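# Unfold the floor sign and set it beyond the cones

## Task

Unfold the floor sign all the way and stand it upright in the centre of the aisle, its faces turned along the aisle, just beyond the cones on the opposite side from the scissor lift. Both cones must still be upright and no more than about a hand's length from their starting spots, or the task fails. The task also fails if the robot falls over or is left leaning.

## Robot and tools

Robot: a Rainbow Robotics RB-Y1 on a wheeled base that drives forward/back and turns but cannot slide sideways. The base is 0.58 m wide, extends 0.10 m in front of the drive-wheel axle and 0.57 m behind it, and sweeps a 0.58 m radius when turning in place. Above it sits a folding leg/torso (squat, shift, pitch, yaw), a head with a camera, and two seven-joint arms, each ending in a five-finger hand (left hand on left arm, right hand on right arm). The robot begins in a task-specific posture. Something may occasionally nudge loose objects.

Frames: all positions are metres. The base frame has its origin on the floor between the drive wheels, x forward, y to the left, z up. chest, left_hand and right_hand are printed in this frame; the hand point sits 0.045 m in front of the palm, its +z along the straight fingers, +y out of the palm. Printed hand positions can be off, especially at long reach or under load. base_odometry is in the odometry frame (the base frame at scene start), counts wheel turns only (slip looks like travel); heading in rad, positive leftward, -3.142 to 3.142.

Tool move: one action per call, plus optional "cameras" (list of head_camera, left_wrist_camera, right_wrist_camera, or "all") and "blocking". An action is "base" and/or "joints" (optionally with "min_time_s"), or "target" alone (optionally with "min_time_s"). A call with no action just reports state and images.
- base: a single velocity command {"x_m_s", "turn_rad_s", "for_s"}, relative to the robot's current heading, run for for_s seconds then stopped. x_m_s is forward speed (negative reverses), 0.005 to 1.5 m/s in magnitude or 0; turn_rad_s is leftward turn rate, 0.02 to 1.509 rad/s in magnitude or 0; for_s 0.1 to 5 s. Omitted speeds are 0. Acceleration is about 0.4-0.5 m/s² (0.5 rad/s² turning), so distance is roughly speed times duration, less on short commands. If |x_m_s| + 0.27|turn_rad_s| exceeds 1.5 both are scaled down.
- joints: a dictionary of absolute targets by joint name, in rad for body joints. Ranges: torso_squat_rad 0 to 1.2 (bigger lowers the chest); torso_shift_rad -0.3 to 0.6 (positive pushes hips forward); torso_pitch_rad -0.2 to 1.4 (positive bows forward); torso_yaw_rad -1.5 to 1.5 (positive turns chest left; lift both arms outward 0.2 rad or more first). Combined torso limits: squat+shift <= 1.52; squat-shift+pitch <= 1.57; shift+0.5pitch-0.4squat <= 0.7; shift+0.3pitch-0.5squat <= 0.39; breaking one leaves the torso off_target. Arm joints per side: shoulder_pitch -2.356..2.356 (negative swings forward/up), shoulder_roll left 0..3.141 / right -3.141..0 (away from 0 lifts the arm outward), shoulder_yaw -2.094..2.094, elbow -2.617..0.01 (negative bends), forearm_roll -3.141..3.141, wrist_pitch -1.57..1.919, hand_roll -2.705..2.705. head_pan_rad -0.523..0.523 (positive left), head_tilt_rad -0.35..1.57 (positive down). Hand keys per side, unitless -1..1: little, ring, middle, index, thumb_bend (+1 straight, -1 curled), thumb_turn (+1 beside palm, -1 opposite the fingers), force_limit (closing stops at about 0 N at -1 to 10 N at +1, 15 N for thumb motors), speed (-0.96..1; full speed from +0.48). At start force_limit is 0 and speed -0.8. For a soft grip use speed -0.94 or lower. A finger motor only starts when its target changes.
- min_time_s: 0.1 to 8 s, the shortest duration for arm, head and torso motions in that action. Nothing lasts beyond 15 s.
- target: one hand to an absolute pose: side ("left"/"right"), x, y, z in base-frame metres (-3 to 3) for the hand point, quat_wxyz in the same form the hand lines print. It is checked before moving; a refused pose moves nothing. Results: "reached" (within 10 mm and 2 degrees), "short" with the error, or "refused" with a reason. Long moves can arc; chain short poses for straight paths.
- blocking: default true waits for everything to settle; false returns in about 0.5 s while motion continues.

wait {seconds 0-10, cameras}: lets time pass, returns early once motions settle. stop {cameras}: brakes all running motions. zoom_image {camera, region [x0,y0,x1,y1] pixels, at most 504 each way}: closer look at the latest image. show_instructions: shows the reference images. finished_scene {scene: 1}: ends the scene permanently; the sign must stay in place without the robot.

Result lines: base_status, joint_status, left_hand_status, right_hand_status report done, moving, off_target, not_followed, or stops (contact_stop, time_out, limit_stop_at_<name>, torque_fault, limit_stop_at_motor_heat). An unrequested stop or refusal cancels the remaining move/wait/finished_scene calls in that reply. lidar_m: 12 distances in 30 degree sectors counter-clockwise from straight ahead (4th left, 7th behind, 10th right), at 0.23 m height; "-" means nothing seen. motor_effort: wheel effort in percent, peak in brackets. Hand lines *_stopped_by and *_load_n show finger state and fingertip force in N. Joint torques, external torques and wrist force/torque are noisy and offset.

Cautions: the base does not stop on contact, and driving fast into things or stopping hard while bowed with arms out can tip the robot. Bending or rising quickly with outstretched arms is risky. A closed hand holds only about 0.3 kg. Don't let arms press on each other. Avoid dropping, slamming or shoving things, knocking the cones, pushing anything out of the work area, overloading joints (torque fault) or holding stretched poses long enough to overheat motors.

Each tool is called as name(argument=value, ...) on one line, values as JSON.

Reference images:

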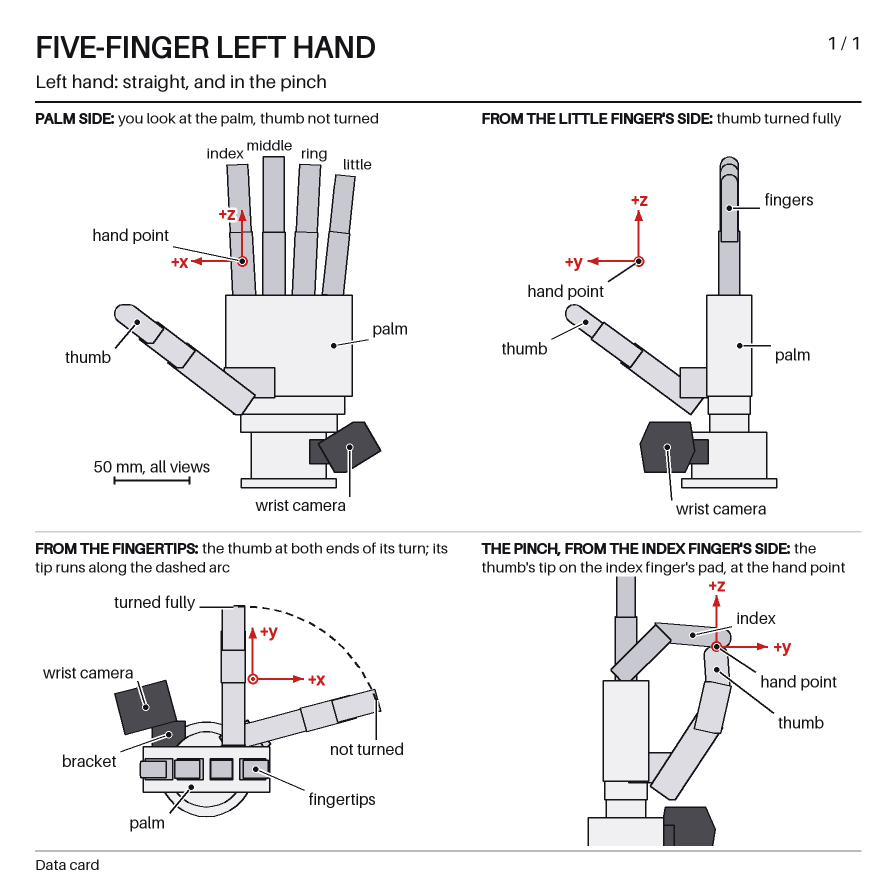

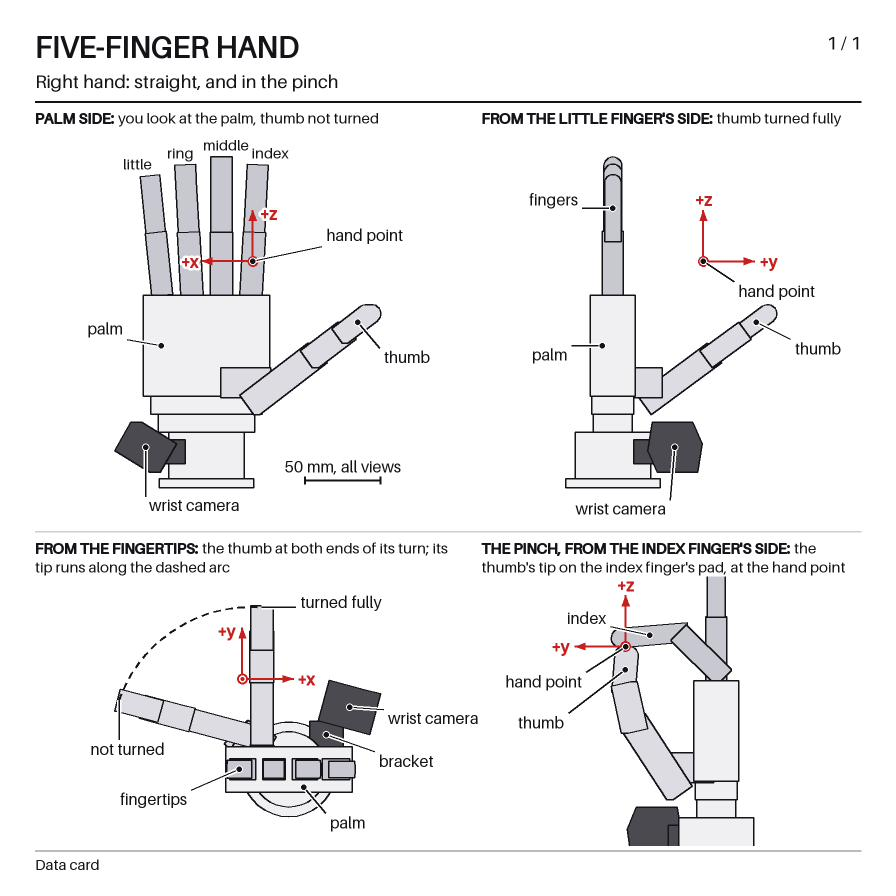

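## Session

move()

Scene clock: 0.00 s.
Joint torques (N m): no reading
External joint torques (N m): no reading
Wrist force (N): no reading
Wrist torque (N m): no reading
Wrist force, peak (N): no reading
base_odometry: x=+0.000 y=+0.000 heading=+0.000
lidar_m: 1.42 1.50 1.03 0.95 0.97 0.81 0.74 0.76 0.86 0.79 0.81 1.02
base_status: not commanded
joint_positions: torso_squat_rad=+0.350 torso_shift_rad=+0.000 torso_pitch_rad=+0.000 torso_yaw_rad=+0.000 left_shoulder_pitch_rad=-0.039 left_shoulder_roll_rad=+0.048 left_shoulder_yaw_rad=-0.020 left_elbow_rad=-0.277 left_forearm_roll_rad=-0.022 left_wrist_pitch_rad=-0.007 left_hand_roll_rad=-0.046 right_shoulder_pitch_rad=-0.046 right_shoulder_roll_rad=-0.029 right_shoulder_yaw_rad=+0.004 right_elbow_rad=-0.276 right_forearm_roll_rad=-0.003 right_wrist_pitch_rad=-0.021 right_hand_roll_rad=-0.020 head_pan_rad=+0.000 head_tilt_rad=+0.400 left_hand_little=+1.000 left_hand_ring=+1.000 left_hand_middle=+1.000 left_hand_index=+1.000 left_hand_thumb_turn=+1.000 left_hand_thumb_bend=+1.000 left_hand_force_limit=+0.000 left_hand_speed=-0.800 right_hand_little=+1.000 right_hand_ring=+1.000 right_hand_middle=+1.000 right_hand_index=+1.000 right_hand_thumb_turn=+1.000 right_hand_thumb_bend=+1.000 right_hand_force_limit=+0.000 right_hand_speed=-0.800
joint_status: not commanded
wheel_motors_off: 0
left_hand_stopped_by: target,target,target,target,target,target
right_hand_stopped_by: target,target,target,target,target,target
left_little_load_n: 0.0
left_ring_load_n: 0.0
left_middle_load_n: 0.0
left_index_load_n: 0.0
left_thumb_bend_load_n: 0.0
left_thumb_turn_load_n: 0.0
right_little_load_n: 0.0
right_ring_load_n: 0.0
right_middle_load_n: 0.0
right_index_load_n: 0.0
right_thumb_bend_load_n: 0.0
right_thumb_turn_load_n: 0.0
motor_effort: left_wheel=+0 right_wheel=+2
chest: x=-0.2280 y=-0.0004 z=+1.2475 quat_wxyz=(+1.000, +0.000, +0.000, +0.000) (m; base frame)
left_hand: x=-0.1098 y=+0.2293 z=+0.5172 quat_wxyz=(+0.131, -0.659, +0.734, -0.093) (m; base frame)
right_hand: x=-0.0986 y=-0.2097 z=+0.5189 quat_wxyz=(+0.112, -0.697, +0.696, -0.127) (m; base frame)
pictures: head_camera, left_wrist_camera, right_wrist_camera
Images, in order (width x height): head_camera 896x504, left_wrist_camera 504x504, right_wrist_camera 504x504.

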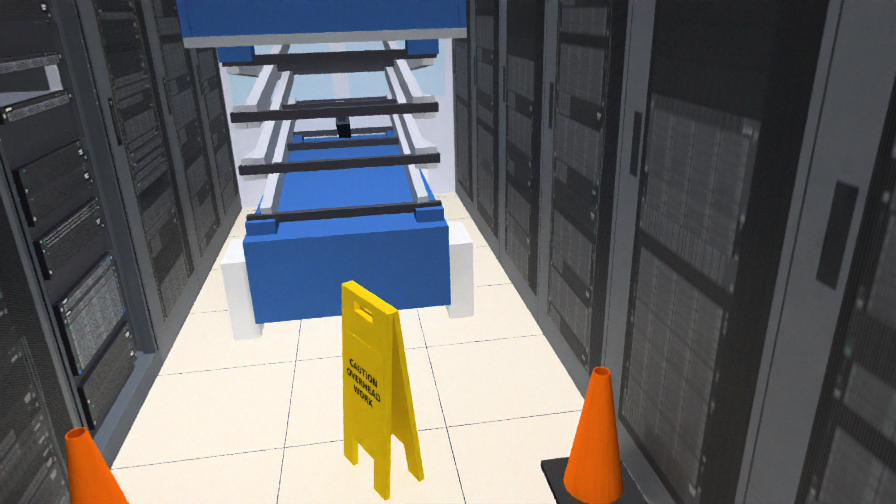

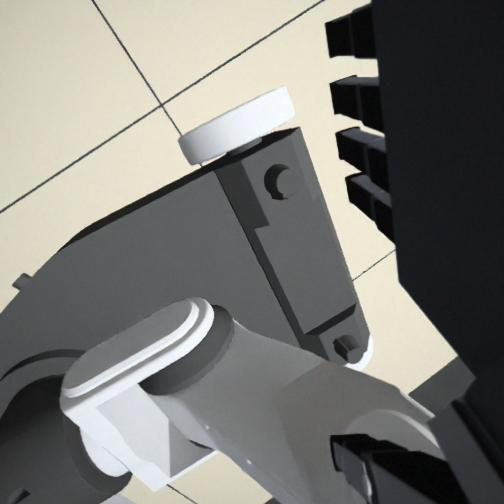

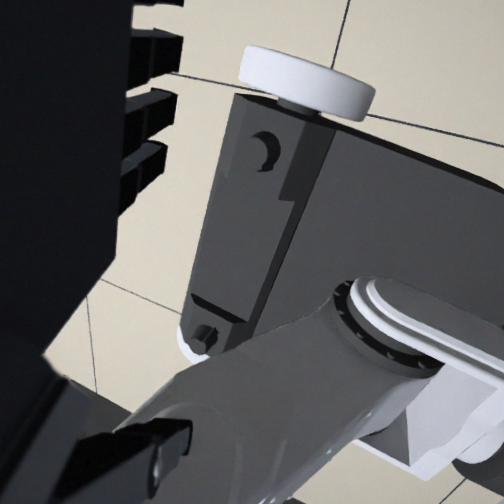

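move(joints={"head_tilt_rad": 0.9}, cameras=["head_camera"])

zoom_image(camera="head_camera", region=[200, 0, 700, 500])

Scene clock: 1.20 s.
Joint torques (N m): left_arm=[-3.19 1.18 -1.08 -2.17 0.02 -0.69 0.18] | right_arm=[-3.95 -1.48 0.6 -2.33 0.01 -0.8 -0.05]
External joint torques (N m): left_arm=[0.76 -0.2 -1.24 -0.09 -0.01 0.01 0.18] | right_arm=[0.24 -0.23 0.68 -0.22 -0.05 -0.09 -0.05]
Wrist force (N): left_arm=[1.7 0.8 6.3] | right_arm=[4.3 7.0 0.8]
Wrist torque (N m): left_arm=[-0.52 0.08 0.14] | right_arm=[1.32 -1.09 0.67]
Wrist force, peak (N): left_arm=[1.9 1.3 7.0] | right_arm=[5.0 8.1 1.4]
move: done
base_odometry: x=+0.000 y=+0.000 heading=+0.000
lidar_m: 1.43 1.50 1.04 0.95 0.97 0.79 0.74 0.74 0.88 0.80 0.80 1.03
base_status: not commanded
joint_positions: torso_squat_rad=+0.350 torso_shift_rad=+0.000 torso_pitch_rad=+0.000 torso_yaw_rad=+0.000 left_shoulder_pitch_rad=-0.039 left_shoulder_roll_rad=+0.048 left_shoulder_yaw_rad=-0.020 left_elbow_rad=-0.277 left_forearm_roll_rad=-0.022 left_wrist_pitch_rad=-0.007 left_hand_roll_rad=-0.046 right_shoulder_pitch_rad=-0.046 right_shoulder_roll_rad=-0.029 right_shoulder_yaw_rad=+0.004 right_elbow_rad=-0.276 right_forearm_roll_rad=-0.003 right_wrist_pitch_rad=-0.021 right_hand_roll_rad=-0.020 head_pan_rad=+0.000 head_tilt_rad=+0.900 left_hand_little=+1.000 left_hand_ring=+1.000 left_hand_middle=+1.000 left_hand_index=+1.000 left_hand_thumb_turn=+1.000 left_hand_thumb_bend=+1.000 left_hand_force_limit=+0.000 left_hand_speed=-0.800 right_hand_little=+1.000 right_hand_ring=+1.000 right_hand_middle=+1.000 right_hand_index=+1.000 right_hand_thumb_turn=+1.000 right_hand_thumb_bend=+1.000 right_hand_force_limit=+0.000 right_hand_speed=-0.800
joint_status: all done
wheel_motors_off: 0
left_hand_stopped_by: target,target,target,target,target,target
right_hand_stopped_by: target,target,target,target,target,target
left_little_load_n: 0.0
left_ring_load_n: -0.5
left_middle_load_n: 0.0
left_index_load_n: 0.0
left_thumb_bend_load_n: 0.0
left_thumb_turn_load_n: 0.0
right_little_load_n: 0.0
right_ring_load_n: 0.0
right_middle_load_n: 0.0
right_index_load_n: 0.0
right_thumb_bend_load_n: 0.0
right_thumb_turn_load_n: 0.0
motor_effort: left_wheel=+1(3) right_wheel=+0(0)
chest: x=-0.2280 y=-0.0004 z=+1.2475 quat_wxyz=(+1.000, +0.000, +0.000, +0.000)
left_hand: x=-0.1098 y=+0.2293 z=+0.5172 quat_wxyz=(+0.131, -0.659, +0.734, -0.093)
right_hand: x=-0.0986 y=-0.2097 z=+0.5189 quat_wxyz=(+0.112, -0.697, +0.696, -0.127)
Images, in order (width x height): head_camera 896x504.

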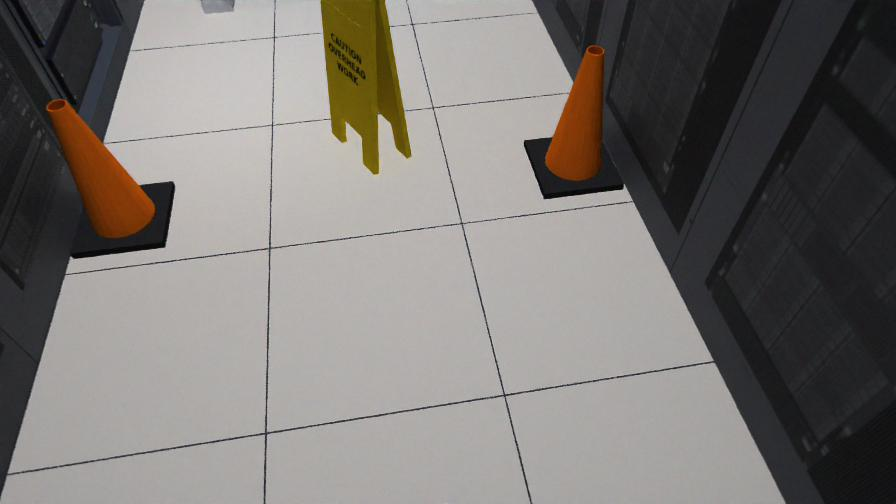

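Scaled by 1.008 from the camera's image (finer frame: 1280x720).

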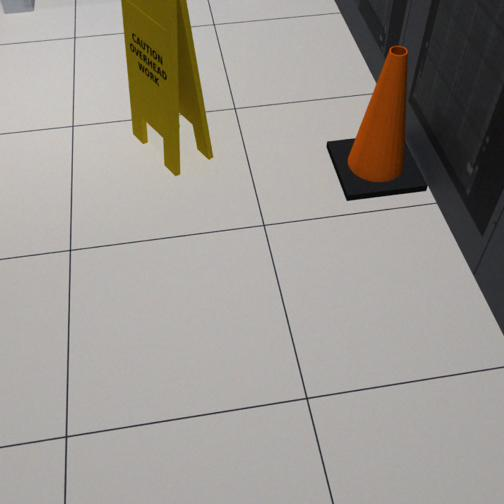

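move(joints={"head_tilt_rad": 0.6, "head_pan_rad": 0.15}, cameras=["head_camera"])

zoom_image(camera="head_camera", region=[350, 60, 650, 360])

Scene clock: 4.27 s.
Joint torques (N m): left_arm=[-2.64 1.1 -0.78 -2.01 -0.07 -0.63 0.17] | right_arm=[-4.15 -1.59 0.56 -2.23 0.1 -0.76 -0.09]
External joint torques (N m): left_arm=[1.32 -0.27 -0.94 0.08 -0.1 0.07 0.17] | right_arm=[0.04 -0.34 0.64 -0.11 0.04 -0.04 -0.09]
Wrist force (N): left_arm=[2.2 1.3 6.6] | right_arm=[5.4 7.4 1.1]
Wrist torque (N m): left_arm=[-0.42 -0.02 0.18] | right_arm=[1.40 -1.22 0.75]
Wrist force, peak (N): left_arm=[1.9 2.0 6.9] | right_arm=[5.3 7.9 0.8]
move: done
base_odometry: x=+0.000 y=+0.000 heading=+0.000
lidar_m: 1.42 1.51 1.03 0.96 0.97 0.80 0.74 0.75 0.87 0.80 0.80 1.02
base_status: not commanded
joint_positions: torso_squat_rad=+0.350 torso_shift_rad=+0.000 torso_pitch_rad=+0.000 torso_yaw_rad=+0.000 left_shoulder_pitch_rad=-0.039 left_shoulder_roll_rad=+0.048 left_shoulder_yaw_rad=-0.020 left_elbow_rad=-0.277 left_forearm_roll_rad=-0.022 left_wrist_pitch_rad=-0.007 left_hand_roll_rad=-0.046 right_shoulder_pitch_rad=-0.046 right_shoulder_roll_rad=-0.029 right_shoulder_yaw_rad=+0.004 right_elbow_rad=-0.276 right_forearm_roll_rad=-0.003 right_wrist_pitch_rad=-0.021 right_hand_roll_rad=-0.020 head_pan_rad=+0.150 head_tilt_rad=+0.600 left_hand_little=+1.000 left_hand_ring=+1.000 left_hand_middle=+1.000 left_hand_index=+1.000 left_hand_thumb_turn=+1.000 left_hand_thumb_bend=+1.000 left_hand_force_limit=+0.000 left_hand_speed=-0.800 right_hand_little=+1.000 right_hand_ring=+1.000 right_hand_middle=+1.000 right_hand_index=+1.000 right_hand_thumb_turn=+1.000 right_hand_thumb_bend=+1.000 right_hand_force_limit=+0.000 right_hand_speed=-0.800
joint_status: all done
wheel_motors_off: 0
left_hand_stopped_by: target,target,target,target,target,target
right_hand_stopped_by: target,target,target,target,target,target
left_little_load_n: 0.0
left_ring_load_n: 0.0
left_middle_load_n: 0.0
left_index_load_n: 0.0
left_thumb_bend_load_n: 0.0
left_thumb_turn_load_n: 0.0
right_little_load_n: 0.0
right_ring_load_n: 0.0
right_middle_load_n: 0.0
right_index_load_n: 0.0
right_thumb_bend_load_n: 0.0
right_thumb_turn_load_n: 0.0
motor_effort: left_wheel=+2(3) right_wheel=+0(1)
chest: x=-0.2280 y=-0.0004 z=+1.2475 quat_wxyz=(+1.000, +0.000, +0.000, +0.000)
left_hand: x=-0.1098 y=+0.2293 z=+0.5172 quat_wxyz=(+0.131, -0.659, +0.734, -0.093)
right_hand: x=-0.0986 y=-0.2097 z=+0.5189 quat_wxyz=(+0.112, -0.697, +0.696, -0.127)
Images, in order (width x height): head_camera 896x504.

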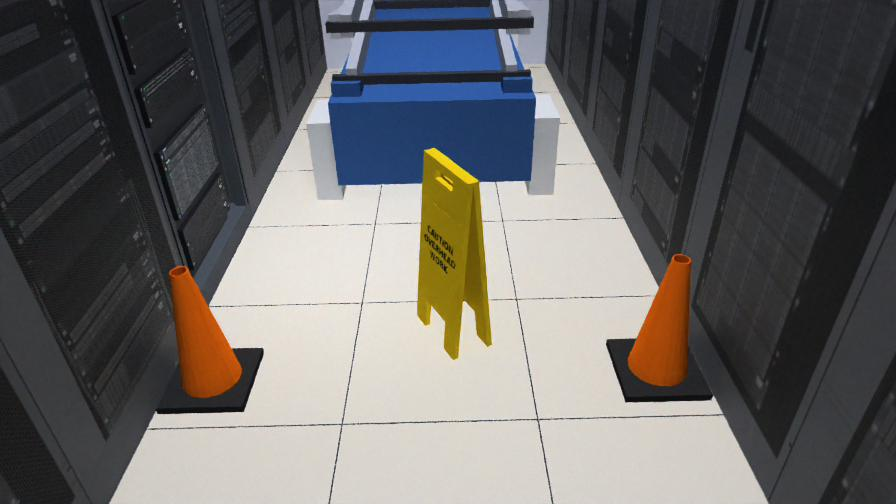

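Scaled by 1.680 from the camera's image (finer frame: 1280x720).

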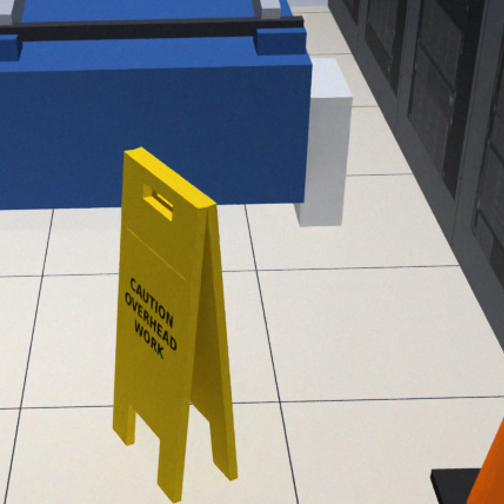

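zoom_image(camera="head_camera", region=[400, 130, 510, 240])

zoom_image(camera="head_camera", region=[400, 250, 510, 360])

Scaled by 4.582 from the camera's image (finer frame: 1280x720).

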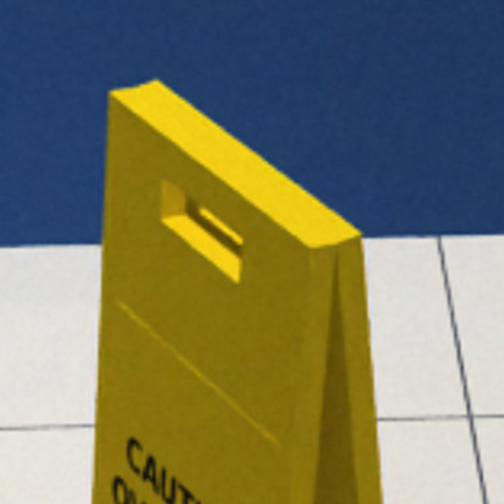

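Scaled by 4.582 from the camera's image (finer frame: 1280x720).

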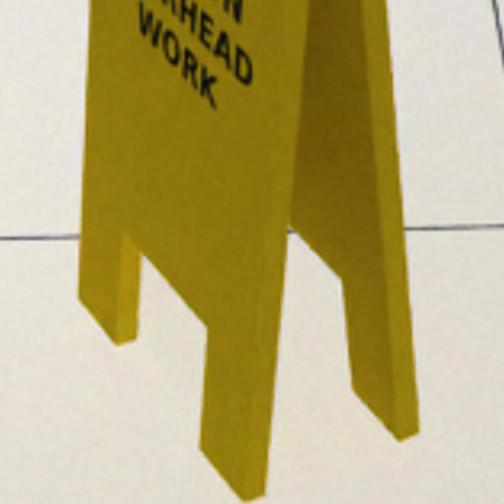

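move(base={"turn_rad_s": 0.17, "for_s": 1.0}, joints={"head_tilt_rad": 0.75, "head_pan_rad": 0.0}, cameras=["head_camera"])

Scene clock: 9.63 s.
Joint torques (N m): left_arm=[-3.53 1.3 -0.46 -2.21 0.14 -0.84 0.34] | right_arm=[-4.36 -1.49 0.53 -2.43 0.04 -0.83 -0.03]
External joint torques (N m): left_arm=[0.42 -0.08 -0.62 -0.13 0.11 -0.14 0.34] | right_arm=[-0.16 -0.25 0.61 -0.31 -0.02 -0.12 -0.03]
Wrist force (N): left_arm=[2.1 0.8 6.1] | right_arm=[4.8 7.8 1.7]
Wrist torque (N m): left_arm=[-0.48 0.01 0.13] | right_arm=[1.37 -1.16 0.73]
Wrist force, peak (N): left_arm=[1.8 1.1 7.2] | right_arm=[5.1 8.3 1.3]
move: done
base_odometry: x=+0.000 y=+0.000 heading=+0.168
lidar_m: 1.44 1.29 0.97 0.95 1.01 0.77 0.75 0.78 0.82 0.80 0.84 1.21
base_status: done (sent for 1 of 1 s)
joint_positions: torso_squat_rad=+0.350 torso_shift_rad=+0.000 torso_pitch_rad=+0.000 torso_yaw_rad=+0.000 left_shoulder_pitch_rad=-0.039 left_shoulder_roll_rad=+0.048 left_shoulder_yaw_rad=-0.020 left_elbow_rad=-0.277 left_forearm_roll_rad=-0.022 left_wrist_pitch_rad=-0.007 left_hand_roll_rad=-0.046 right_shoulder_pitch_rad=-0.046 right_shoulder_roll_rad=-0.029 right_shoulder_yaw_rad=+0.004 right_elbow_rad=-0.276 right_forearm_roll_rad=-0.003 right_wrist_pitch_rad=-0.021 right_hand_roll_rad=-0.020 head_pan_rad=+0.000 head_tilt_rad=+0.750 left_hand_little=+1.000 left_hand_ring=+1.000 left_hand_middle=+1.000 left_hand_index=+1.000 left_hand_thumb_turn=+1.000 left_hand_thumb_bend=+1.000 left_hand_force_limit=+0.000 left_hand_speed=-0.800 right_hand_little=+1.000 right_hand_ring=+1.000 right_hand_middle=+1.000 right_hand_index=+1.000 right_hand_thumb_turn=+1.000 right_hand_thumb_bend=+1.000 right_hand_force_limit=+0.000 right_hand_speed=-0.800
joint_status: all done
wheel_motors_off: 0
left_hand_stopped_by: target,target,target,target,target,target
right_hand_stopped_by: target,target,target,target,target,target
left_little_load_n: 0.0
left_ring_load_n: 0.0
left_middle_load_n: 0.0
left_index_load_n: 0.0
left_thumb_bend_load_n: 0.0
left_thumb_turn_load_n: -0.5
right_little_load_n: 0.0
right_ring_load_n: 0.0
right_middle_load_n: 0.0
right_index_load_n: 0.0
right_thumb_bend_load_n: -0.5
right_thumb_turn_load_n: 0.0
motor_effort: left_wheel=-13(30) right_wheel=+16(33)
chest: x=-0.2280 y=-0.0004 z=+1.2475 quat_wxyz=(+1.000, +0.000, +0.000, +0.000)
left_hand: x=-0.1098 y=+0.2293 z=+0.5172 quat_wxyz=(+0.131, -0.659, +0.734, -0.093)
right_hand: x=-0.0986 y=-0.2097 z=+0.5189 quat_wxyz=(+0.112, -0.697, +0.696, -0.127)
Images, in order (width x height): head_camera 896x504.

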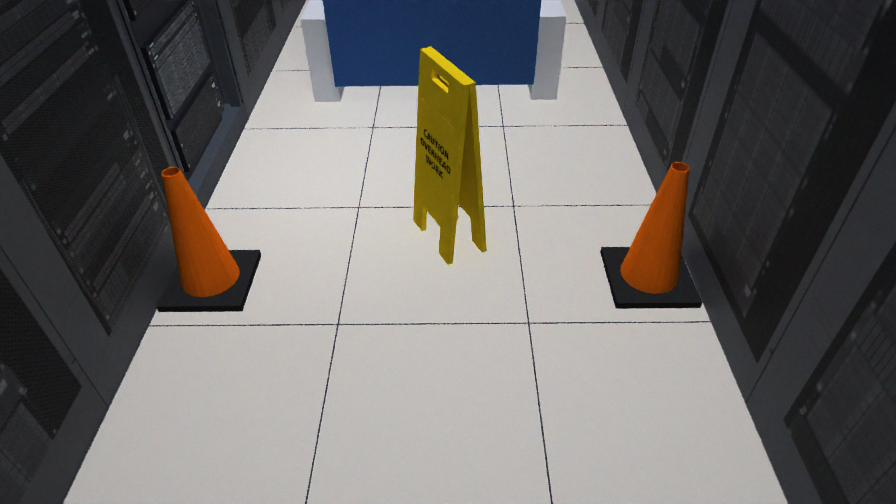

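move(target={"side": "right", "x": 0.40, "y": -0.12, "z": 0.90, "quat_wxyz": [0, 0.2588, -0.9659, 0]}, min_time_s=2.5, cameras=["head_camera", "right_wrist_camera"])

Scene clock: 14.33 s.
Joint torques (N m): left_arm=[-2.95 1.46 -0.52 -2.22 -0.07 -0.66 0.23] | right_arm=[-22.97 -7.87 -0.21 -8.67 0.46 -0.98 -0.13]
External joint torques (N m): left_arm=[1 0.08 -0.68 -0.14 -0.1 0.04 0.23] | right_arm=[1.61 -0.37 -0.98 0.17 0.18 -0.05 -0.12]
Wrist force (N): left_arm=[2.3 1.6 6.0] | right_arm=[7.8 5.9 1.6]
Wrist torque (N m): left_arm=[-0.32 -0.05 0.16] | right_arm=[1.21 -1.51 0.68]
Wrist force, peak (N): left_arm=[1.5 1.3 7.2] | right_arm=[6.3 8.2 1.8]
move: short
base_odometry: x=+0.000 y=+0.000 heading=+0.168
lidar_m: 1.42 1.30 0.98 0.95 1.01 0.76 0.73 0.78 0.81 0.80 0.84 1.21
base_status: not commanded
joint_positions: torso_squat_rad=+0.350 torso_shift_rad=+0.000 torso_pitch_rad=+0.000 torso_yaw_rad=+0.000 left_shoulder_pitch_rad=-0.039 left_shoulder_roll_rad=+0.048 left_shoulder_yaw_rad=-0.020 left_elbow_rad=-0.277 left_forearm_roll_rad=-0.022 left_wrist_pitch_rad=-0.007 left_hand_roll_rad=-0.046 right_shoulder_pitch_rad=-1.156 right_shoulder_roll_rad=-0.111 right_shoulder_yaw_rad=-0.409 right_elbow_rad=-0.267 right_forearm_roll_rad=+0.188 right_wrist_pitch_rad=+0.927 right_hand_roll_rad=-1.248 head_pan_rad=+0.000 head_tilt_rad=+0.750 left_hand_little=+1.000 left_hand_ring=+1.000 left_hand_middle=+1.000 left_hand_index=+1.000 left_hand_thumb_turn=+1.000 left_hand_thumb_bend=+1.000 left_hand_force_limit=+0.000 left_hand_speed=-0.800 right_hand_little=+1.000 right_hand_ring=+1.000 right_hand_middle=+1.000 right_hand_index=+1.000 right_hand_thumb_turn=+1.000 right_hand_thumb_bend=+1.000 right_hand_force_limit=+0.000 right_hand_speed=-0.800
joint_status: all done
wheel_motors_off: 0
left_hand_stopped_by: target,target,target,target,target,target
right_hand_stopped_by: target,target,target,target,target,target
left_little_load_n: 0.0
left_ring_load_n: -0.5
left_middle_load_n: 0.0
left_index_load_n: 0.0
left_thumb_bend_load_n: 0.0
left_thumb_turn_load_n: 0.0
right_little_load_n: 0.0
right_ring_load_n: 0.0
right_middle_load_n: 0.0
right_index_load_n: 0.0
right_thumb_bend_load_n: 0.0
right_thumb_turn_load_n: 0.0
motor_effort: left_wheel=-13(16) right_wheel=+15(16)
chest: x=-0.2280 y=-0.0004 z=+1.2475 quat_wxyz=(+1.000, +0.000, +0.000, +0.000)
left_hand: x=-0.1098 y=+0.2293 z=+0.5172 quat_wxyz=(+0.131, -0.659, +0.734, -0.093)
right_hand: x=+0.3992 y=-0.1200 z=+0.9004 quat_wxyz=(+0.214, -0.200, +0.954, -0.059)
right_hand_status: short (checked arc that bows 78 mm and turns the hand up to 67 deg, as near as the solve gets, planned for 2.5 s): 1 mm and 26.4 deg off. The place is met; only the turn is off.
Images, in order (width x height): head_camera 896x504, right_wrist_camera 504x504.

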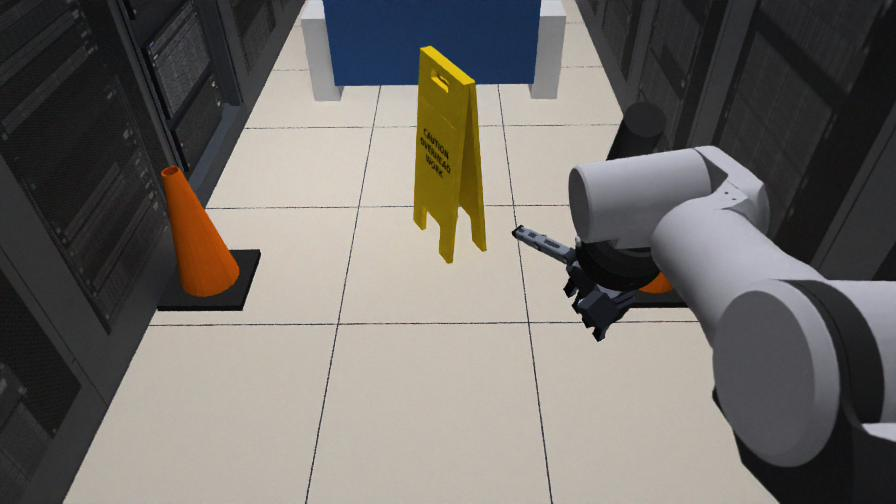

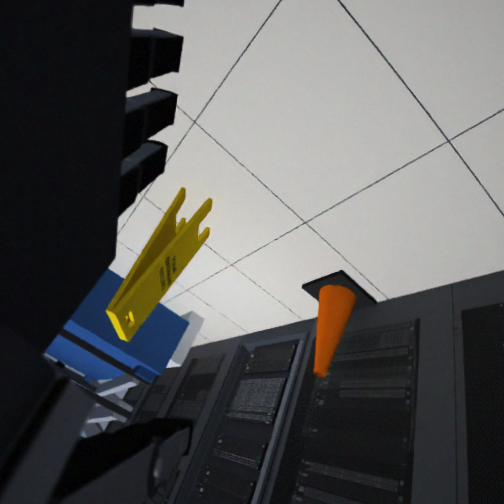

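zoom_image(camera="head_camera", region=[490, 190, 690, 350])

Scaled by 2.520 from the camera's image (finer frame: 1280x720).

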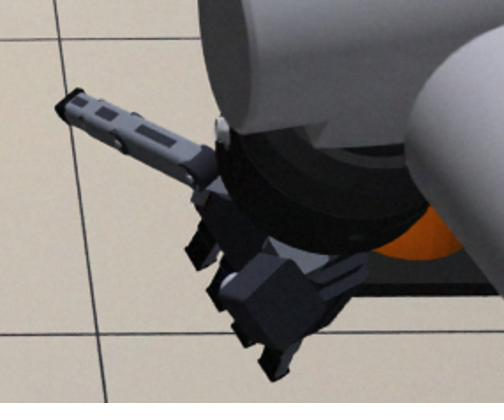

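move(joints={"torso_squat_rad": 0.8, "torso_pitch_rad": 0.3, "head_tilt_rad": 0.5}, min_time_s=2.5)

move(target={"side": "right", "x": 0.45, "y": -0.02, "z": 0.80, "quat_wxyz": [0, 0.2588, -0.9659, 0]}, min_time_s=2.5, cameras=["head_camera", "right_wrist_camera"])

Scene clock: 18.30 s.
Joint torques (N m): left_arm=[3.72 1.39 -0.76 0.94 0.02 -0.14 0.29] | right_arm=[-19.03 -6.37 -0.11 -7.48 0.53 -0.33 -0.06]
External joint torques (N m): left_arm=[-0.3 0.17 -0.91 -0.08 0.01 -0.03 0.29] | right_arm=[1.35 -0.72 -0.78 -0.46 0.31 0.01 -0.06]
Wrist force (N): left_arm=[1.6 -0.2 6.8] | right_arm=[6.4 5.6 1.3]
Wrist torque (N m): left_arm=[-0.55 0.09 0.16] | right_arm=[1.23 -1.43 0.61]
Wrist force, peak (N): left_arm=[2.1 -0.7 7.6] | right_arm=[8.4 6.8 1.0]
move: done
base_odometry: x=+0.000 y=+0.000 heading=+0.168
lidar_m: 1.43 1.30 0.97 0.95 1.00 0.76 0.74 0.78 0.82 0.80 0.85 1.21
base_status: not commanded
joint_positions: torso_squat_rad=+0.800 torso_shift_rad=+0.000 torso_pitch_rad=+0.300 torso_yaw_rad=+0.000 left_shoulder_pitch_rad=-0.039 left_shoulder_roll_rad=+0.048 left_shoulder_yaw_rad=-0.020 left_elbow_rad=-0.277 left_forearm_roll_rad=-0.022 left_wrist_pitch_rad=-0.007 left_hand_roll_rad=-0.046 right_shoulder_pitch_rad=-1.156 right_shoulder_roll_rad=-0.111 right_shoulder_yaw_rad=-0.409 right_elbow_rad=-0.267 right_forearm_roll_rad=+0.188 right_wrist_pitch_rad=+0.927 right_hand_roll_rad=-1.248 head_pan_rad=+0.000 head_tilt_rad=+0.500 left_hand_little=+1.000 left_hand_ring=+1.000 left_hand_middle=+1.000 left_hand_index=+1.000 left_hand_thumb_turn=+1.000 left_hand_thumb_bend=+1.000 left_hand_force_limit=+0.000 left_hand_speed=-0.800 right_hand_little=+1.000 right_hand_ring=+1.000 right_hand_middle=+1.000 right_hand_index=+1.000 right_hand_thumb_turn=+1.000 right_hand_thumb_bend=+1.000 right_hand_force_limit=+0.000 right_hand_speed=-0.800
joint_status: all done
wheel_motors_off: 0
left_hand_stopped_by: target,target,target,target,target,target
right_hand_stopped_by: target,target,target,target,target,target
left_little_load_n: 0.0
left_ring_load_n: 0.0
left_middle_load_n: 0.0
left_index_load_n: 0.0
left_thumb_bend_load_n: 0.0
left_thumb_turn_load_n: 0.0
right_little_load_n: 0.0
right_ring_load_n: 0.0
right_middle_load_n: 0.0
right_index_load_n: 0.0
right_thumb_bend_load_n: 0.0
right_thumb_turn_load_n: 0.0
motor_effort: left_wheel=-13(16) right_wheel=+16(17)
chest: x=-0.1366 y=-0.0003 z=+1.0638 quat_wxyz=(+0.989, +0.000, +0.149, +0.000)
left_hand: x=-0.2395 y=+0.2294 z=+0.3312 quat_wxyz=(+0.020, -0.666, +0.746, +0.007)
right_hand: x=+0.3600 y=-0.1198 z=+0.5469 quat_wxyz=(+0.069, -0.207, +0.976, -0.028)
pictures: none

Scene clock: 21.13 s.
Joint torques (N m): left_arm=[3.85 1.16 -1.38 1.29 0.05 -0.15 0.37] | right_arm=[-24.17 -8.9 -0.2 -9 -0.09 -0.38 -0.19]
External joint torques (N m): left_arm=[-0.17 -0.06 -1.52 0.26 0.05 -0.04 0.37] | right_arm=[1.35 -0.91 -0.94 -0.29 -0.28 0.02 -0.19]
Wrist force (N): left_arm=[1.4 0.1 7.0] | right_arm=[6.3 4.6 1.2]
Wrist torque (N m): left_arm=[-0.49 0.09 0.15] | right_arm=[1.10 -1.39 0.54]
Wrist force, peak (N): left_arm=[2.4 -0.6 7.5] | right_arm=[7.0 5.8 2.2]
move: short
base_odometry: x=+0.000 y=+0.000 heading=+0.168
lidar_m: 1.43 1.30 0.98 0.95 1.01 0.75 0.74 0.78 0.83 0.80 0.84 1.20
base_status: not commanded
joint_positions: torso_squat_rad=+0.800 torso_shift_rad=+0.000 torso_pitch_rad=+0.300 torso_yaw_rad=+0.000 left_shoulder_pitch_rad=-0.039 left_shoulder_roll_rad=+0.048 left_shoulder_yaw_rad=-0.020 left_elbow_rad=-0.277 left_forearm_roll_rad=-0.022 left_wrist_pitch_rad=-0.007 left_hand_roll_rad=-0.046 right_shoulder_pitch_rad=-1.688 right_shoulder_roll_rad=-0.131 right_shoulder_yaw_rad=-0.431 right_elbow_rad=-0.267 right_forearm_roll_rad=+0.141 right_wrist_pitch_rad=+1.405 right_hand_roll_rad=-1.306 head_pan_rad=+0.000 head_tilt_rad=+0.500 left_hand_little=+1.000 left_hand_ring=+1.000 left_hand_middle=+1.000 left_hand_index=+1.000 left_hand_thumb_turn=+1.000 left_hand_thumb_bend=+1.000 left_hand_force_limit=+0.000 left_hand_speed=-0.800 right_hand_little=+1.000 right_hand_ring=+1.000 right_hand_middle=+1.000 right_hand_index=+1.000 right_hand_thumb_turn=+1.000 right_hand_thumb_bend=+1.000 right_hand_force_limit=+0.000 right_hand_speed=-0.800
joint_status: all done
wheel_motors_off: 0
left_hand_stopped_by: target,target,target,target,target,target
right_hand_stopped_by: target,target,target,target,target,target
left_little_load_n: 0.0
left_ring_load_n: 0.0
left_middle_load_n: 0.0
left_index_load_n: 0.0
left_thumb_bend_load_n: 0.0
left_thumb_turn_load_n: 0.0
right_little_load_n: 0.0
right_ring_load_n: 0.0
right_middle_load_n: 0.0
right_index_load_n: 0.0
right_thumb_bend_load_n: 0.0
right_thumb_turn_load_n: 0.0
motor_effort: left_wheel=-13(16) right_wheel=+16(16)
chest: x=-0.1366 y=-0.0003 z=+1.0638 quat_wxyz=(+0.989, +0.000, +0.149, +0.000)
left_hand: x=-0.2395 y=+0.2294 z=+0.3312 quat_wxyz=(+0.020, -0.666, +0.746, +0.007)
right_hand: x=+0.4493 y=-0.0201 z=+0.8000 quat_wxyz=(+0.086, -0.238, +0.967, -0.005)
right_hand_status: short (checked arc that bows 23 mm and turns the hand up to 6 deg, as near as the solve gets, planned for 2.5 s): 1 mm and 10.2 deg off. The place is met; only the turn is off.
Images, in order (width x height): head_camera 896x504, right_wrist_camera 504x504.

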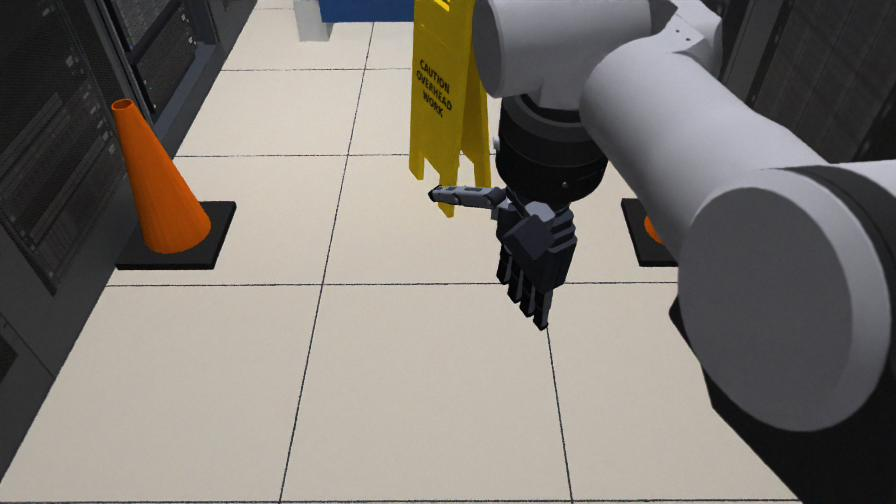

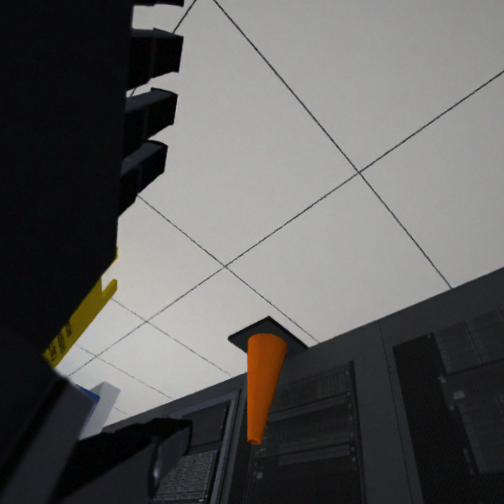

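move(target={"side": "right", "x": 0.28, "y": -0.25, "z": 0.85, "quat_wxyz": [0, 0.2588, -0.9659, 0]}, min_time_s=1.5)

move(base={"x_m_s": 0.3, "for_s": 3.2}, joints={"torso_squat_rad": 0.7, "torso_pitch_rad": 0.5, "head_tilt_rad": 0.4}, min_time_s=3, cameras=["head_camera", "right_wrist_camera"])

Scene clock: 24.93 s.
Joint torques (N m): left_arm=[4.04 1.25 -0.67 1.1 0.31 -0.11 0.26] | right_arm=[-24.21 -8.61 0.2 -8.86 -0.17 -0.42 -0.21]
External joint torques (N m): left_arm=[0.02 0.03 -0.81 0.07 0.31 -0.01 0.26] | right_arm=[1.3 -0.62 -0.54 -0.15 -0.36 -0.02 -0.2]
Wrist force (N): left_arm=[1.8 -0.2 6.6] | right_arm=[6.4 6.2 0.7]
Wrist torque (N m): left_arm=[-0.58 0.05 0.20] | right_arm=[1.37 -1.39 0.62]
Wrist force, peak (N): left_arm=[2.0 -0.6 7.4] | right_arm=[6.7 6.0 1.5]
move: refused
base_odometry: x=+0.000 y=+0.000 heading=+0.168
lidar_m: 1.42 1.31 0.98 0.96 1.00 0.76 0.75 0.78 0.82 0.79 0.85 1.20
base_status: not commanded
joint_positions: torso_squat_rad=+0.800 torso_shift_rad=+0.000 torso_pitch_rad=+0.300 torso_yaw_rad=+0.000 left_shoulder_pitch_rad=-0.039 left_shoulder_roll_rad=+0.048 left_shoulder_yaw_rad=-0.020 left_elbow_rad=-0.277 left_forearm_roll_rad=-0.022 left_wrist_pitch_rad=-0.007 left_hand_roll_rad=-0.046 right_shoulder_pitch_rad=-1.688 right_shoulder_roll_rad=-0.131 right_shoulder_yaw_rad=-0.431 right_elbow_rad=-0.267 right_forearm_roll_rad=+0.141 right_wrist_pitch_rad=+1.405 right_hand_roll_rad=-1.306 head_pan_rad=+0.000 head_tilt_rad=+0.500 left_hand_little=+1.000 left_hand_ring=+1.000 left_hand_middle=+1.000 left_hand_index=+1.000 left_hand_thumb_turn=+1.000 left_hand_thumb_bend=+1.000 left_hand_force_limit=+0.000 left_hand_speed=-0.800 right_hand_little=+1.000 right_hand_ring=+1.000 right_hand_middle=+1.000 right_hand_index=+1.000 right_hand_thumb_turn=+1.000 right_hand_thumb_bend=+1.000 right_hand_force_limit=+0.000 right_hand_speed=-0.800
joint_status: not commanded
wheel_motors_off: 0
left_hand_stopped_by: target,target,target,target,target,target
right_hand_stopped_by: target,target,target,target,target,target
left_little_load_n: 0.0
left_ring_load_n: 0.0
left_middle_load_n: 0.0
left_index_load_n: 0.0
left_thumb_bend_load_n: 0.0
left_thumb_turn_load_n: 0.0
right_little_load_n: 0.0
right_ring_load_n: 0.0
right_middle_load_n: 0.0
right_index_load_n: 0.0
right_thumb_bend_load_n: 0.0
right_thumb_turn_load_n: 0.0
motor_effort: left_wheel=-13(14) right_wheel=+16(16)
chest: x=-0.1366 y=-0.0003 z=+1.0638 quat_wxyz=(+0.989, +0.000, +0.149, +0.000)
left_hand: x=-0.2395 y=+0.2294 z=+0.3312 quat_wxyz=(+0.020, -0.666, +0.746, +0.007)
right_hand: x=+0.4493 y=-0.0201 z=+0.8000 quat_wxyz=(+0.086, -0.238, +0.967, -0.005)
right_hand_status: refused: the posture found for that pose stands 2.2 mm from the chest (limit 10 mm). Nothing moved. The solve starts from where the arm stands: from another posture it may find a clear one.
pictures: none

not run: a stop that you did not command came earlier in this reply.

move(joints={"right_shoulder_pitch_rad": -1.0, "right_shoulder_roll_rad": -0.3, "right_shoulder_yaw_rad": 0.0, "right_elbow_rad": -1.5, "right_forearm_roll_rad": 0.0, "right_wrist_pitch_rad": 1.7, "right_hand_roll_rad": -1.05, "torso_squat_rad": 0.7, "torso_pitch_rad": 0.5, "head_tilt_rad": 0.3}, min_time_s=2.5, cameras=["head_camera"])

Scene clock: 28.30 s.
Joint torques (N m): left_arm=[8.65 0.67 -0.71 3.6 0.04 0.21 0.22] | right_arm=[-16.69 -7.21 -0.4 -9.49 0.25 -0.67 -0.11]
External joint torques (N m): left_arm=[-0.52 -0.39 -0.83 0.53 0.06 -0.09 0.22] | right_arm=[1.11 -1.06 1.89 -0.97 -0.44 -0.11 -0.1]
Wrist force (N): left_arm=[2.3 -2.0 6.3] | right_arm=[5.1 6.8 1.3]
Wrist torque (N m): left_arm=[-0.71 -0.07 0.30] | right_arm=[1.25 -1.18 0.67]
Wrist force, peak (N): left_arm=[2.0 -0.7 7.7] | right_arm=[7.0 6.9 1.6]
move: done
base_odometry: x=+0.000 y=+0.000 heading=+0.168
lidar_m: 1.43 1.30 0.98 0.96 1.01 0.77 0.75 0.78 0.82 0.79 0.84 1.19
base_status: not commanded
joint_positions: torso_squat_rad=+0.700 torso_shift_rad=+0.000 torso_pitch_rad=+0.500 torso_yaw_rad=+0.000 left_shoulder_pitch_rad=-0.039 left_shoulder_roll_rad=+0.048 left_shoulder_yaw_rad=-0.020 left_elbow_rad=-0.277 left_forearm_roll_rad=-0.022 left_wrist_pitch_rad=-0.007 left_hand_roll_rad=-0.046 right_shoulder_pitch_rad=-1.000 right_shoulder_roll_rad=-0.300 right_shoulder_yaw_rad=+0.000 right_elbow_rad=-1.500 right_forearm_roll_rad=+0.000 right_wrist_pitch_rad=+1.700 right_hand_roll_rad=-1.050 head_pan_rad=+0.000 head_tilt_rad=+0.300 left_hand_little=+1.000 left_hand_ring=+1.000 left_hand_middle=+1.000 left_hand_index=+1.000 left_hand_thumb_turn=+1.000 left_hand_thumb_bend=+1.000 left_hand_force_limit=+0.000 left_hand_speed=-0.800 right_hand_little=+1.000 right_hand_ring=+1.000 right_hand_middle=+1.000 right_hand_index=+1.000 right_hand_thumb_turn=+1.000 right_hand_thumb_bend=+1.000 right_hand_force_limit=+0.000 right_hand_speed=-0.800
joint_status: all done
wheel_motors_off: 0
left_hand_stopped_by: target,target,target,target,target,target
right_hand_stopped_by: target,target,target,target,target,target
left_little_load_n: 0.0
left_ring_load_n: 0.0
left_middle_load_n: 0.0
left_index_load_n: 0.5
left_thumb_bend_load_n: 0.0
left_thumb_turn_load_n: 0.0
right_little_load_n: 0.0
right_ring_load_n: 0.0
right_middle_load_n: 0.0
right_index_load_n: 0.0
right_thumb_bend_load_n: 0.0
right_thumb_turn_load_n: 0.0
motor_effort: left_wheel=-14(17) right_wheel=+16(17)
chest: x=-0.0797 y=-0.0004 z=+1.0874 quat_wxyz=(+0.969, +0.000, +0.247, +0.000)
left_hand: x=-0.3261 y=+0.2294 z=+0.3899 quat_wxyz=(-0.054, -0.662, +0.744, +0.073)
right_hand: x=+0.4287 y=-0.1736 z=+0.7248 quat_wxyz=(+0.109, -0.361, +0.914, -0.148)
Images, in order (width x height): head_camera 896x504.

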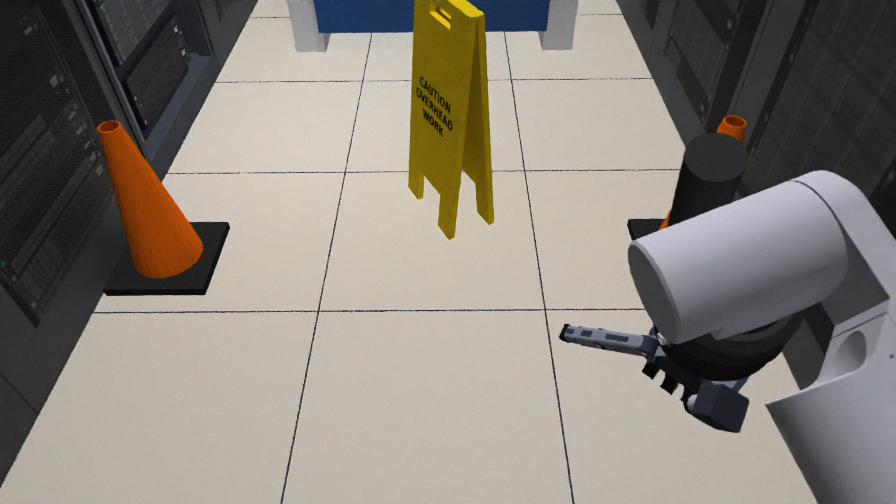

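move(target={"side": "right", "x": 0.38, "y": -0.05, "z": 0.80, "quat_wxyz": [0, 0.2588, -0.9659, 0]}, min_time_s=2, cameras=["head_camera"])

Scene clock: 30.73 s.
Joint torques (N m): left_arm=[8.52 1.51 -0.62 3.67 -0.07 0.2 0.23] | right_arm=[-19.99 -7.41 -4.33 -5.7 -0.02 -0.08 -0.08]
External joint torques (N m): left_arm=[-0.65 0.45 -0.75 0.6 -0.06 -0.1 0.23] | right_arm=[0.73 -0.71 2.2 0.24 -0.18 -0.02 -0.08]
Wrist force (N): left_arm=[1.9 -1.7 5.6] | right_arm=[5.4 4.8 1.2]
Wrist torque (N m): left_arm=[-0.60 -0.02 0.27] | right_arm=[1.12 -1.21 0.58]
Wrist force, peak (N): left_arm=[2.0 -1.9 7.1] | right_arm=[6.5 6.4 1.5]
move: done
base_odometry: x=+0.000 y=+0.000 heading=+0.168
lidar_m: 1.43 1.30 0.97 0.95 1.01 0.75 0.74 0.79 0.82 0.80 0.85 1.20
base_status: not commanded
joint_positions: torso_squat_rad=+0.700 torso_shift_rad=+0.000 torso_pitch_rad=+0.500 torso_yaw_rad=+0.000 left_shoulder_pitch_rad=-0.039 left_shoulder_roll_rad=+0.048 left_shoulder_yaw_rad=-0.020 left_elbow_rad=-0.277 left_forearm_roll_rad=-0.022 left_wrist_pitch_rad=-0.007 left_hand_roll_rad=-0.046 right_shoulder_pitch_rad=-1.333 right_shoulder_roll_rad=-0.549 right_shoulder_yaw_rad=+0.450 right_elbow_rad=-1.422 right_forearm_roll_rad=-0.813 right_wrist_pitch_rad=+1.919 right_hand_roll_rad=-1.806 head_pan_rad=+0.000 head_tilt_rad=+0.300 left_hand_little=+1.000 left_hand_ring=+1.000 left_hand_middle=+1.000 left_hand_index=+1.000 left_hand_thumb_turn=+1.000 left_hand_thumb_bend=+1.000 left_hand_force_limit=+0.000 left_hand_speed=-0.800 right_hand_little=+1.000 right_hand_ring=+1.000 right_hand_middle=+1.000 right_hand_index=+1.000 right_hand_thumb_turn=+1.000 right_hand_thumb_bend=+1.000 right_hand_force_limit=+0.000 right_hand_speed=-0.800
joint_status: all done
wheel_motors_off: 0
left_hand_stopped_by: target,target,target,target,target,target
right_hand_stopped_by: target,target,target,target,target,target
left_little_load_n: 0.0
left_ring_load_n: 0.0
left_middle_load_n: 0.0
left_index_load_n: 0.0
left_thumb_bend_load_n: 0.0
left_thumb_turn_load_n: 0.0
right_little_load_n: 0.0
right_ring_load_n: 0.0
right_middle_load_n: 0.0
right_index_load_n: 0.0
right_thumb_bend_load_n: 0.0
right_thumb_turn_load_n: 0.0
motor_effort: left_wheel=-14(16) right_wheel=+16(17)
chest: x=-0.0797 y=-0.0004 z=+1.0874 quat_wxyz=(+0.969, +0.000, +0.247, +0.000)
left_hand: x=-0.3261 y=+0.2294 z=+0.3899 quat_wxyz=(-0.054, -0.662, +0.744, +0.073)
right_hand: x=+0.3801 y=-0.0502 z=+0.8002 quat_wxyz=(+0.001, -0.258, +0.966, +0.000)
right_hand_status: reached (checked arc that bows 25 mm and turns the hand up to 25 deg, planned for 2.0 s): 0 mm and 0.1 deg off.
Images, in order (width x height): head_camera 896x504.

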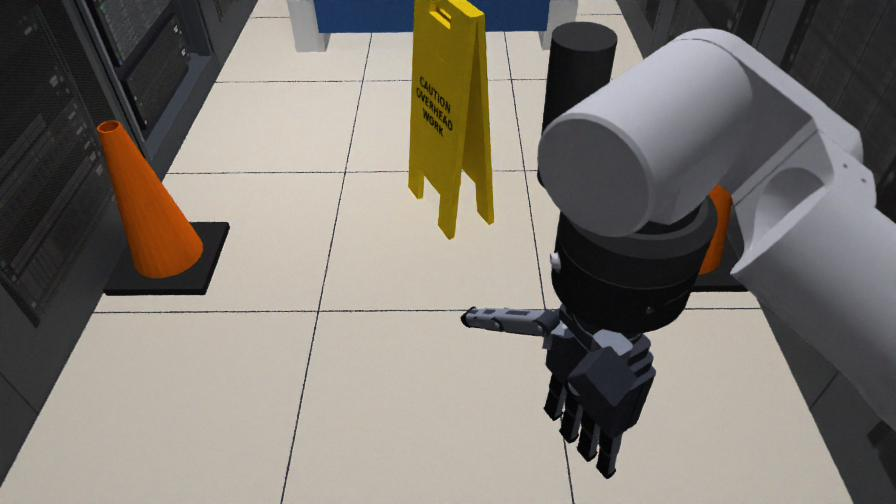

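move(base={"x_m_s": 0.3, "for_s": 3.0}, cameras=["head_camera", "right_wrist_camera"])

Scene clock: 35.70 s.
Joint torques (N m): left_arm=[8.51 1.59 -0.36 3.4 0.03 0.18 0.17] | right_arm=[-19.57 -7.32 -4.49 -6.13 -0.03 -0.21 -0.11]
External joint torques (N m): left_arm=[-0.66 0.54 -0.49 0.33 0.04 -0.12 0.17] | right_arm=[1.15 -0.62 2.04 -0.18 -0.19 -0.14 -0.11]
Wrist force (N): left_arm=[1.1 -1.6 7.0] | right_arm=[6.1 4.6 1.6]
Wrist torque (N m): left_arm=[-0.70 0.17 0.21] | right_arm=[1.05 -1.36 0.64]
Wrist force, peak (N): left_arm=[2.0 -1.6 7.4] | right_arm=[6.3 5.0 1.3]
move: done
base_odometry: x=+0.887 y=+0.151 heading=+0.168
lidar_m: 0.53 1.32 0.82 0.91 0.96 1.39 1.64 1.16 0.87 0.85 0.76 0.59
base_status: done (sent for 3 of 3 s)
joint_positions: torso_squat_rad=+0.700 torso_shift_rad=+0.000 torso_pitch_rad=+0.500 torso_yaw_rad=+0.000 left_shoulder_pitch_rad=-0.039 left_shoulder_roll_rad=+0.048 left_shoulder_yaw_rad=-0.020 left_elbow_rad=-0.277 left_forearm_roll_rad=-0.022 left_wrist_pitch_rad=-0.007 left_hand_roll_rad=-0.046 right_shoulder_pitch_rad=-1.333 right_shoulder_roll_rad=-0.549 right_shoulder_yaw_rad=+0.450 right_elbow_rad=-1.422 right_forearm_roll_rad=-0.813 right_wrist_pitch_rad=+1.919 right_hand_roll_rad=-1.806 head_pan_rad=+0.000 head_tilt_rad=+0.300 left_hand_little=+1.000 left_hand_ring=+1.000 left_hand_middle=+1.000 left_hand_index=+1.000 left_hand_thumb_turn=+1.000 left_hand_thumb_bend=+1.000 left_hand_force_limit=+0.000 left_hand_speed=-0.800 right_hand_little=+1.000 right_hand_ring=+1.000 right_hand_middle=+1.000 right_hand_index=+1.000 right_hand_thumb_turn=+1.000 right_hand_thumb_bend=+1.000 right_hand_force_limit=+0.000 right_hand_speed=-0.800
joint_status: not commanded
wheel_motors_off: 0
left_hand_stopped_by: target,target,target,target,target,target
right_hand_stopped_by: target,target,target,target,target,target
left_little_load_n: 0.0
left_ring_load_n: 0.0
left_middle_load_n: 0.0
left_index_load_n: 0.0
left_thumb_bend_load_n: 0.0
left_thumb_turn_load_n: 0.0
right_little_load_n: 0.0
right_ring_load_n: 0.0
right_middle_load_n: 0.0
right_index_load_n: 0.0
right_thumb_bend_load_n: 0.0
right_thumb_turn_load_n: 0.0
motor_effort: left_wheel=-2(24) right_wheel=-1(38)
chest: x=-0.0796 y=-0.0004 z=+1.0874 quat_wxyz=(+0.969, +0.000, +0.247, +0.000)
left_hand: x=-0.3261 y=+0.2294 z=+0.3899 quat_wxyz=(-0.054, -0.662, +0.744, +0.073)
right_hand: x=+0.3801 y=-0.0502 z=+0.8001 quat_wxyz=(+0.001, -0.258, +0.966, +0.000)
Images, in order (width x height): head_camera 896x504, right_wrist_camera 504x504.

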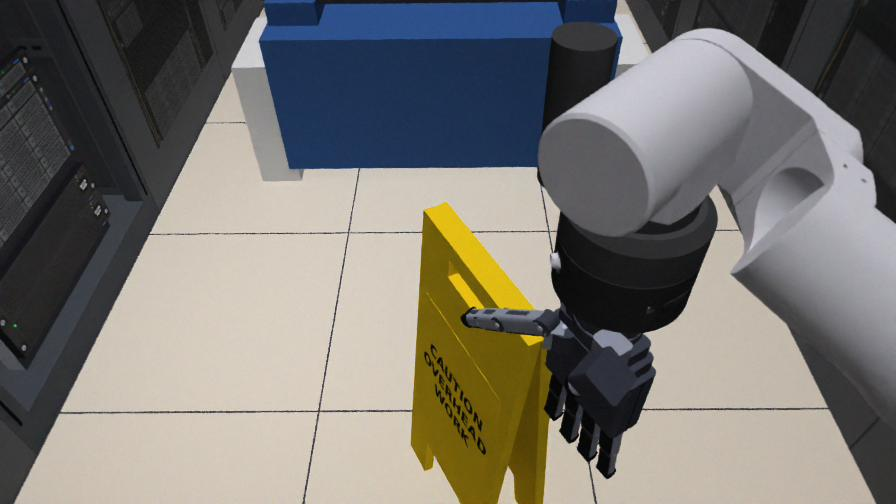

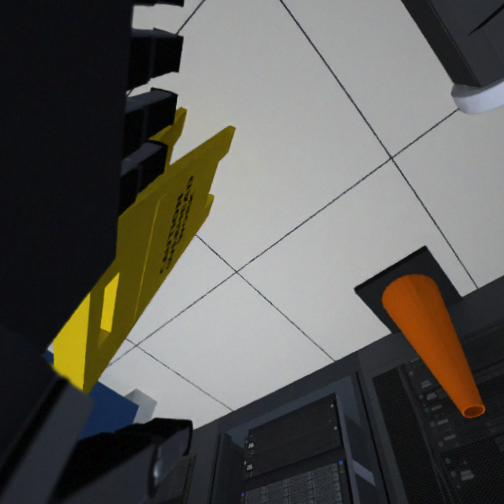

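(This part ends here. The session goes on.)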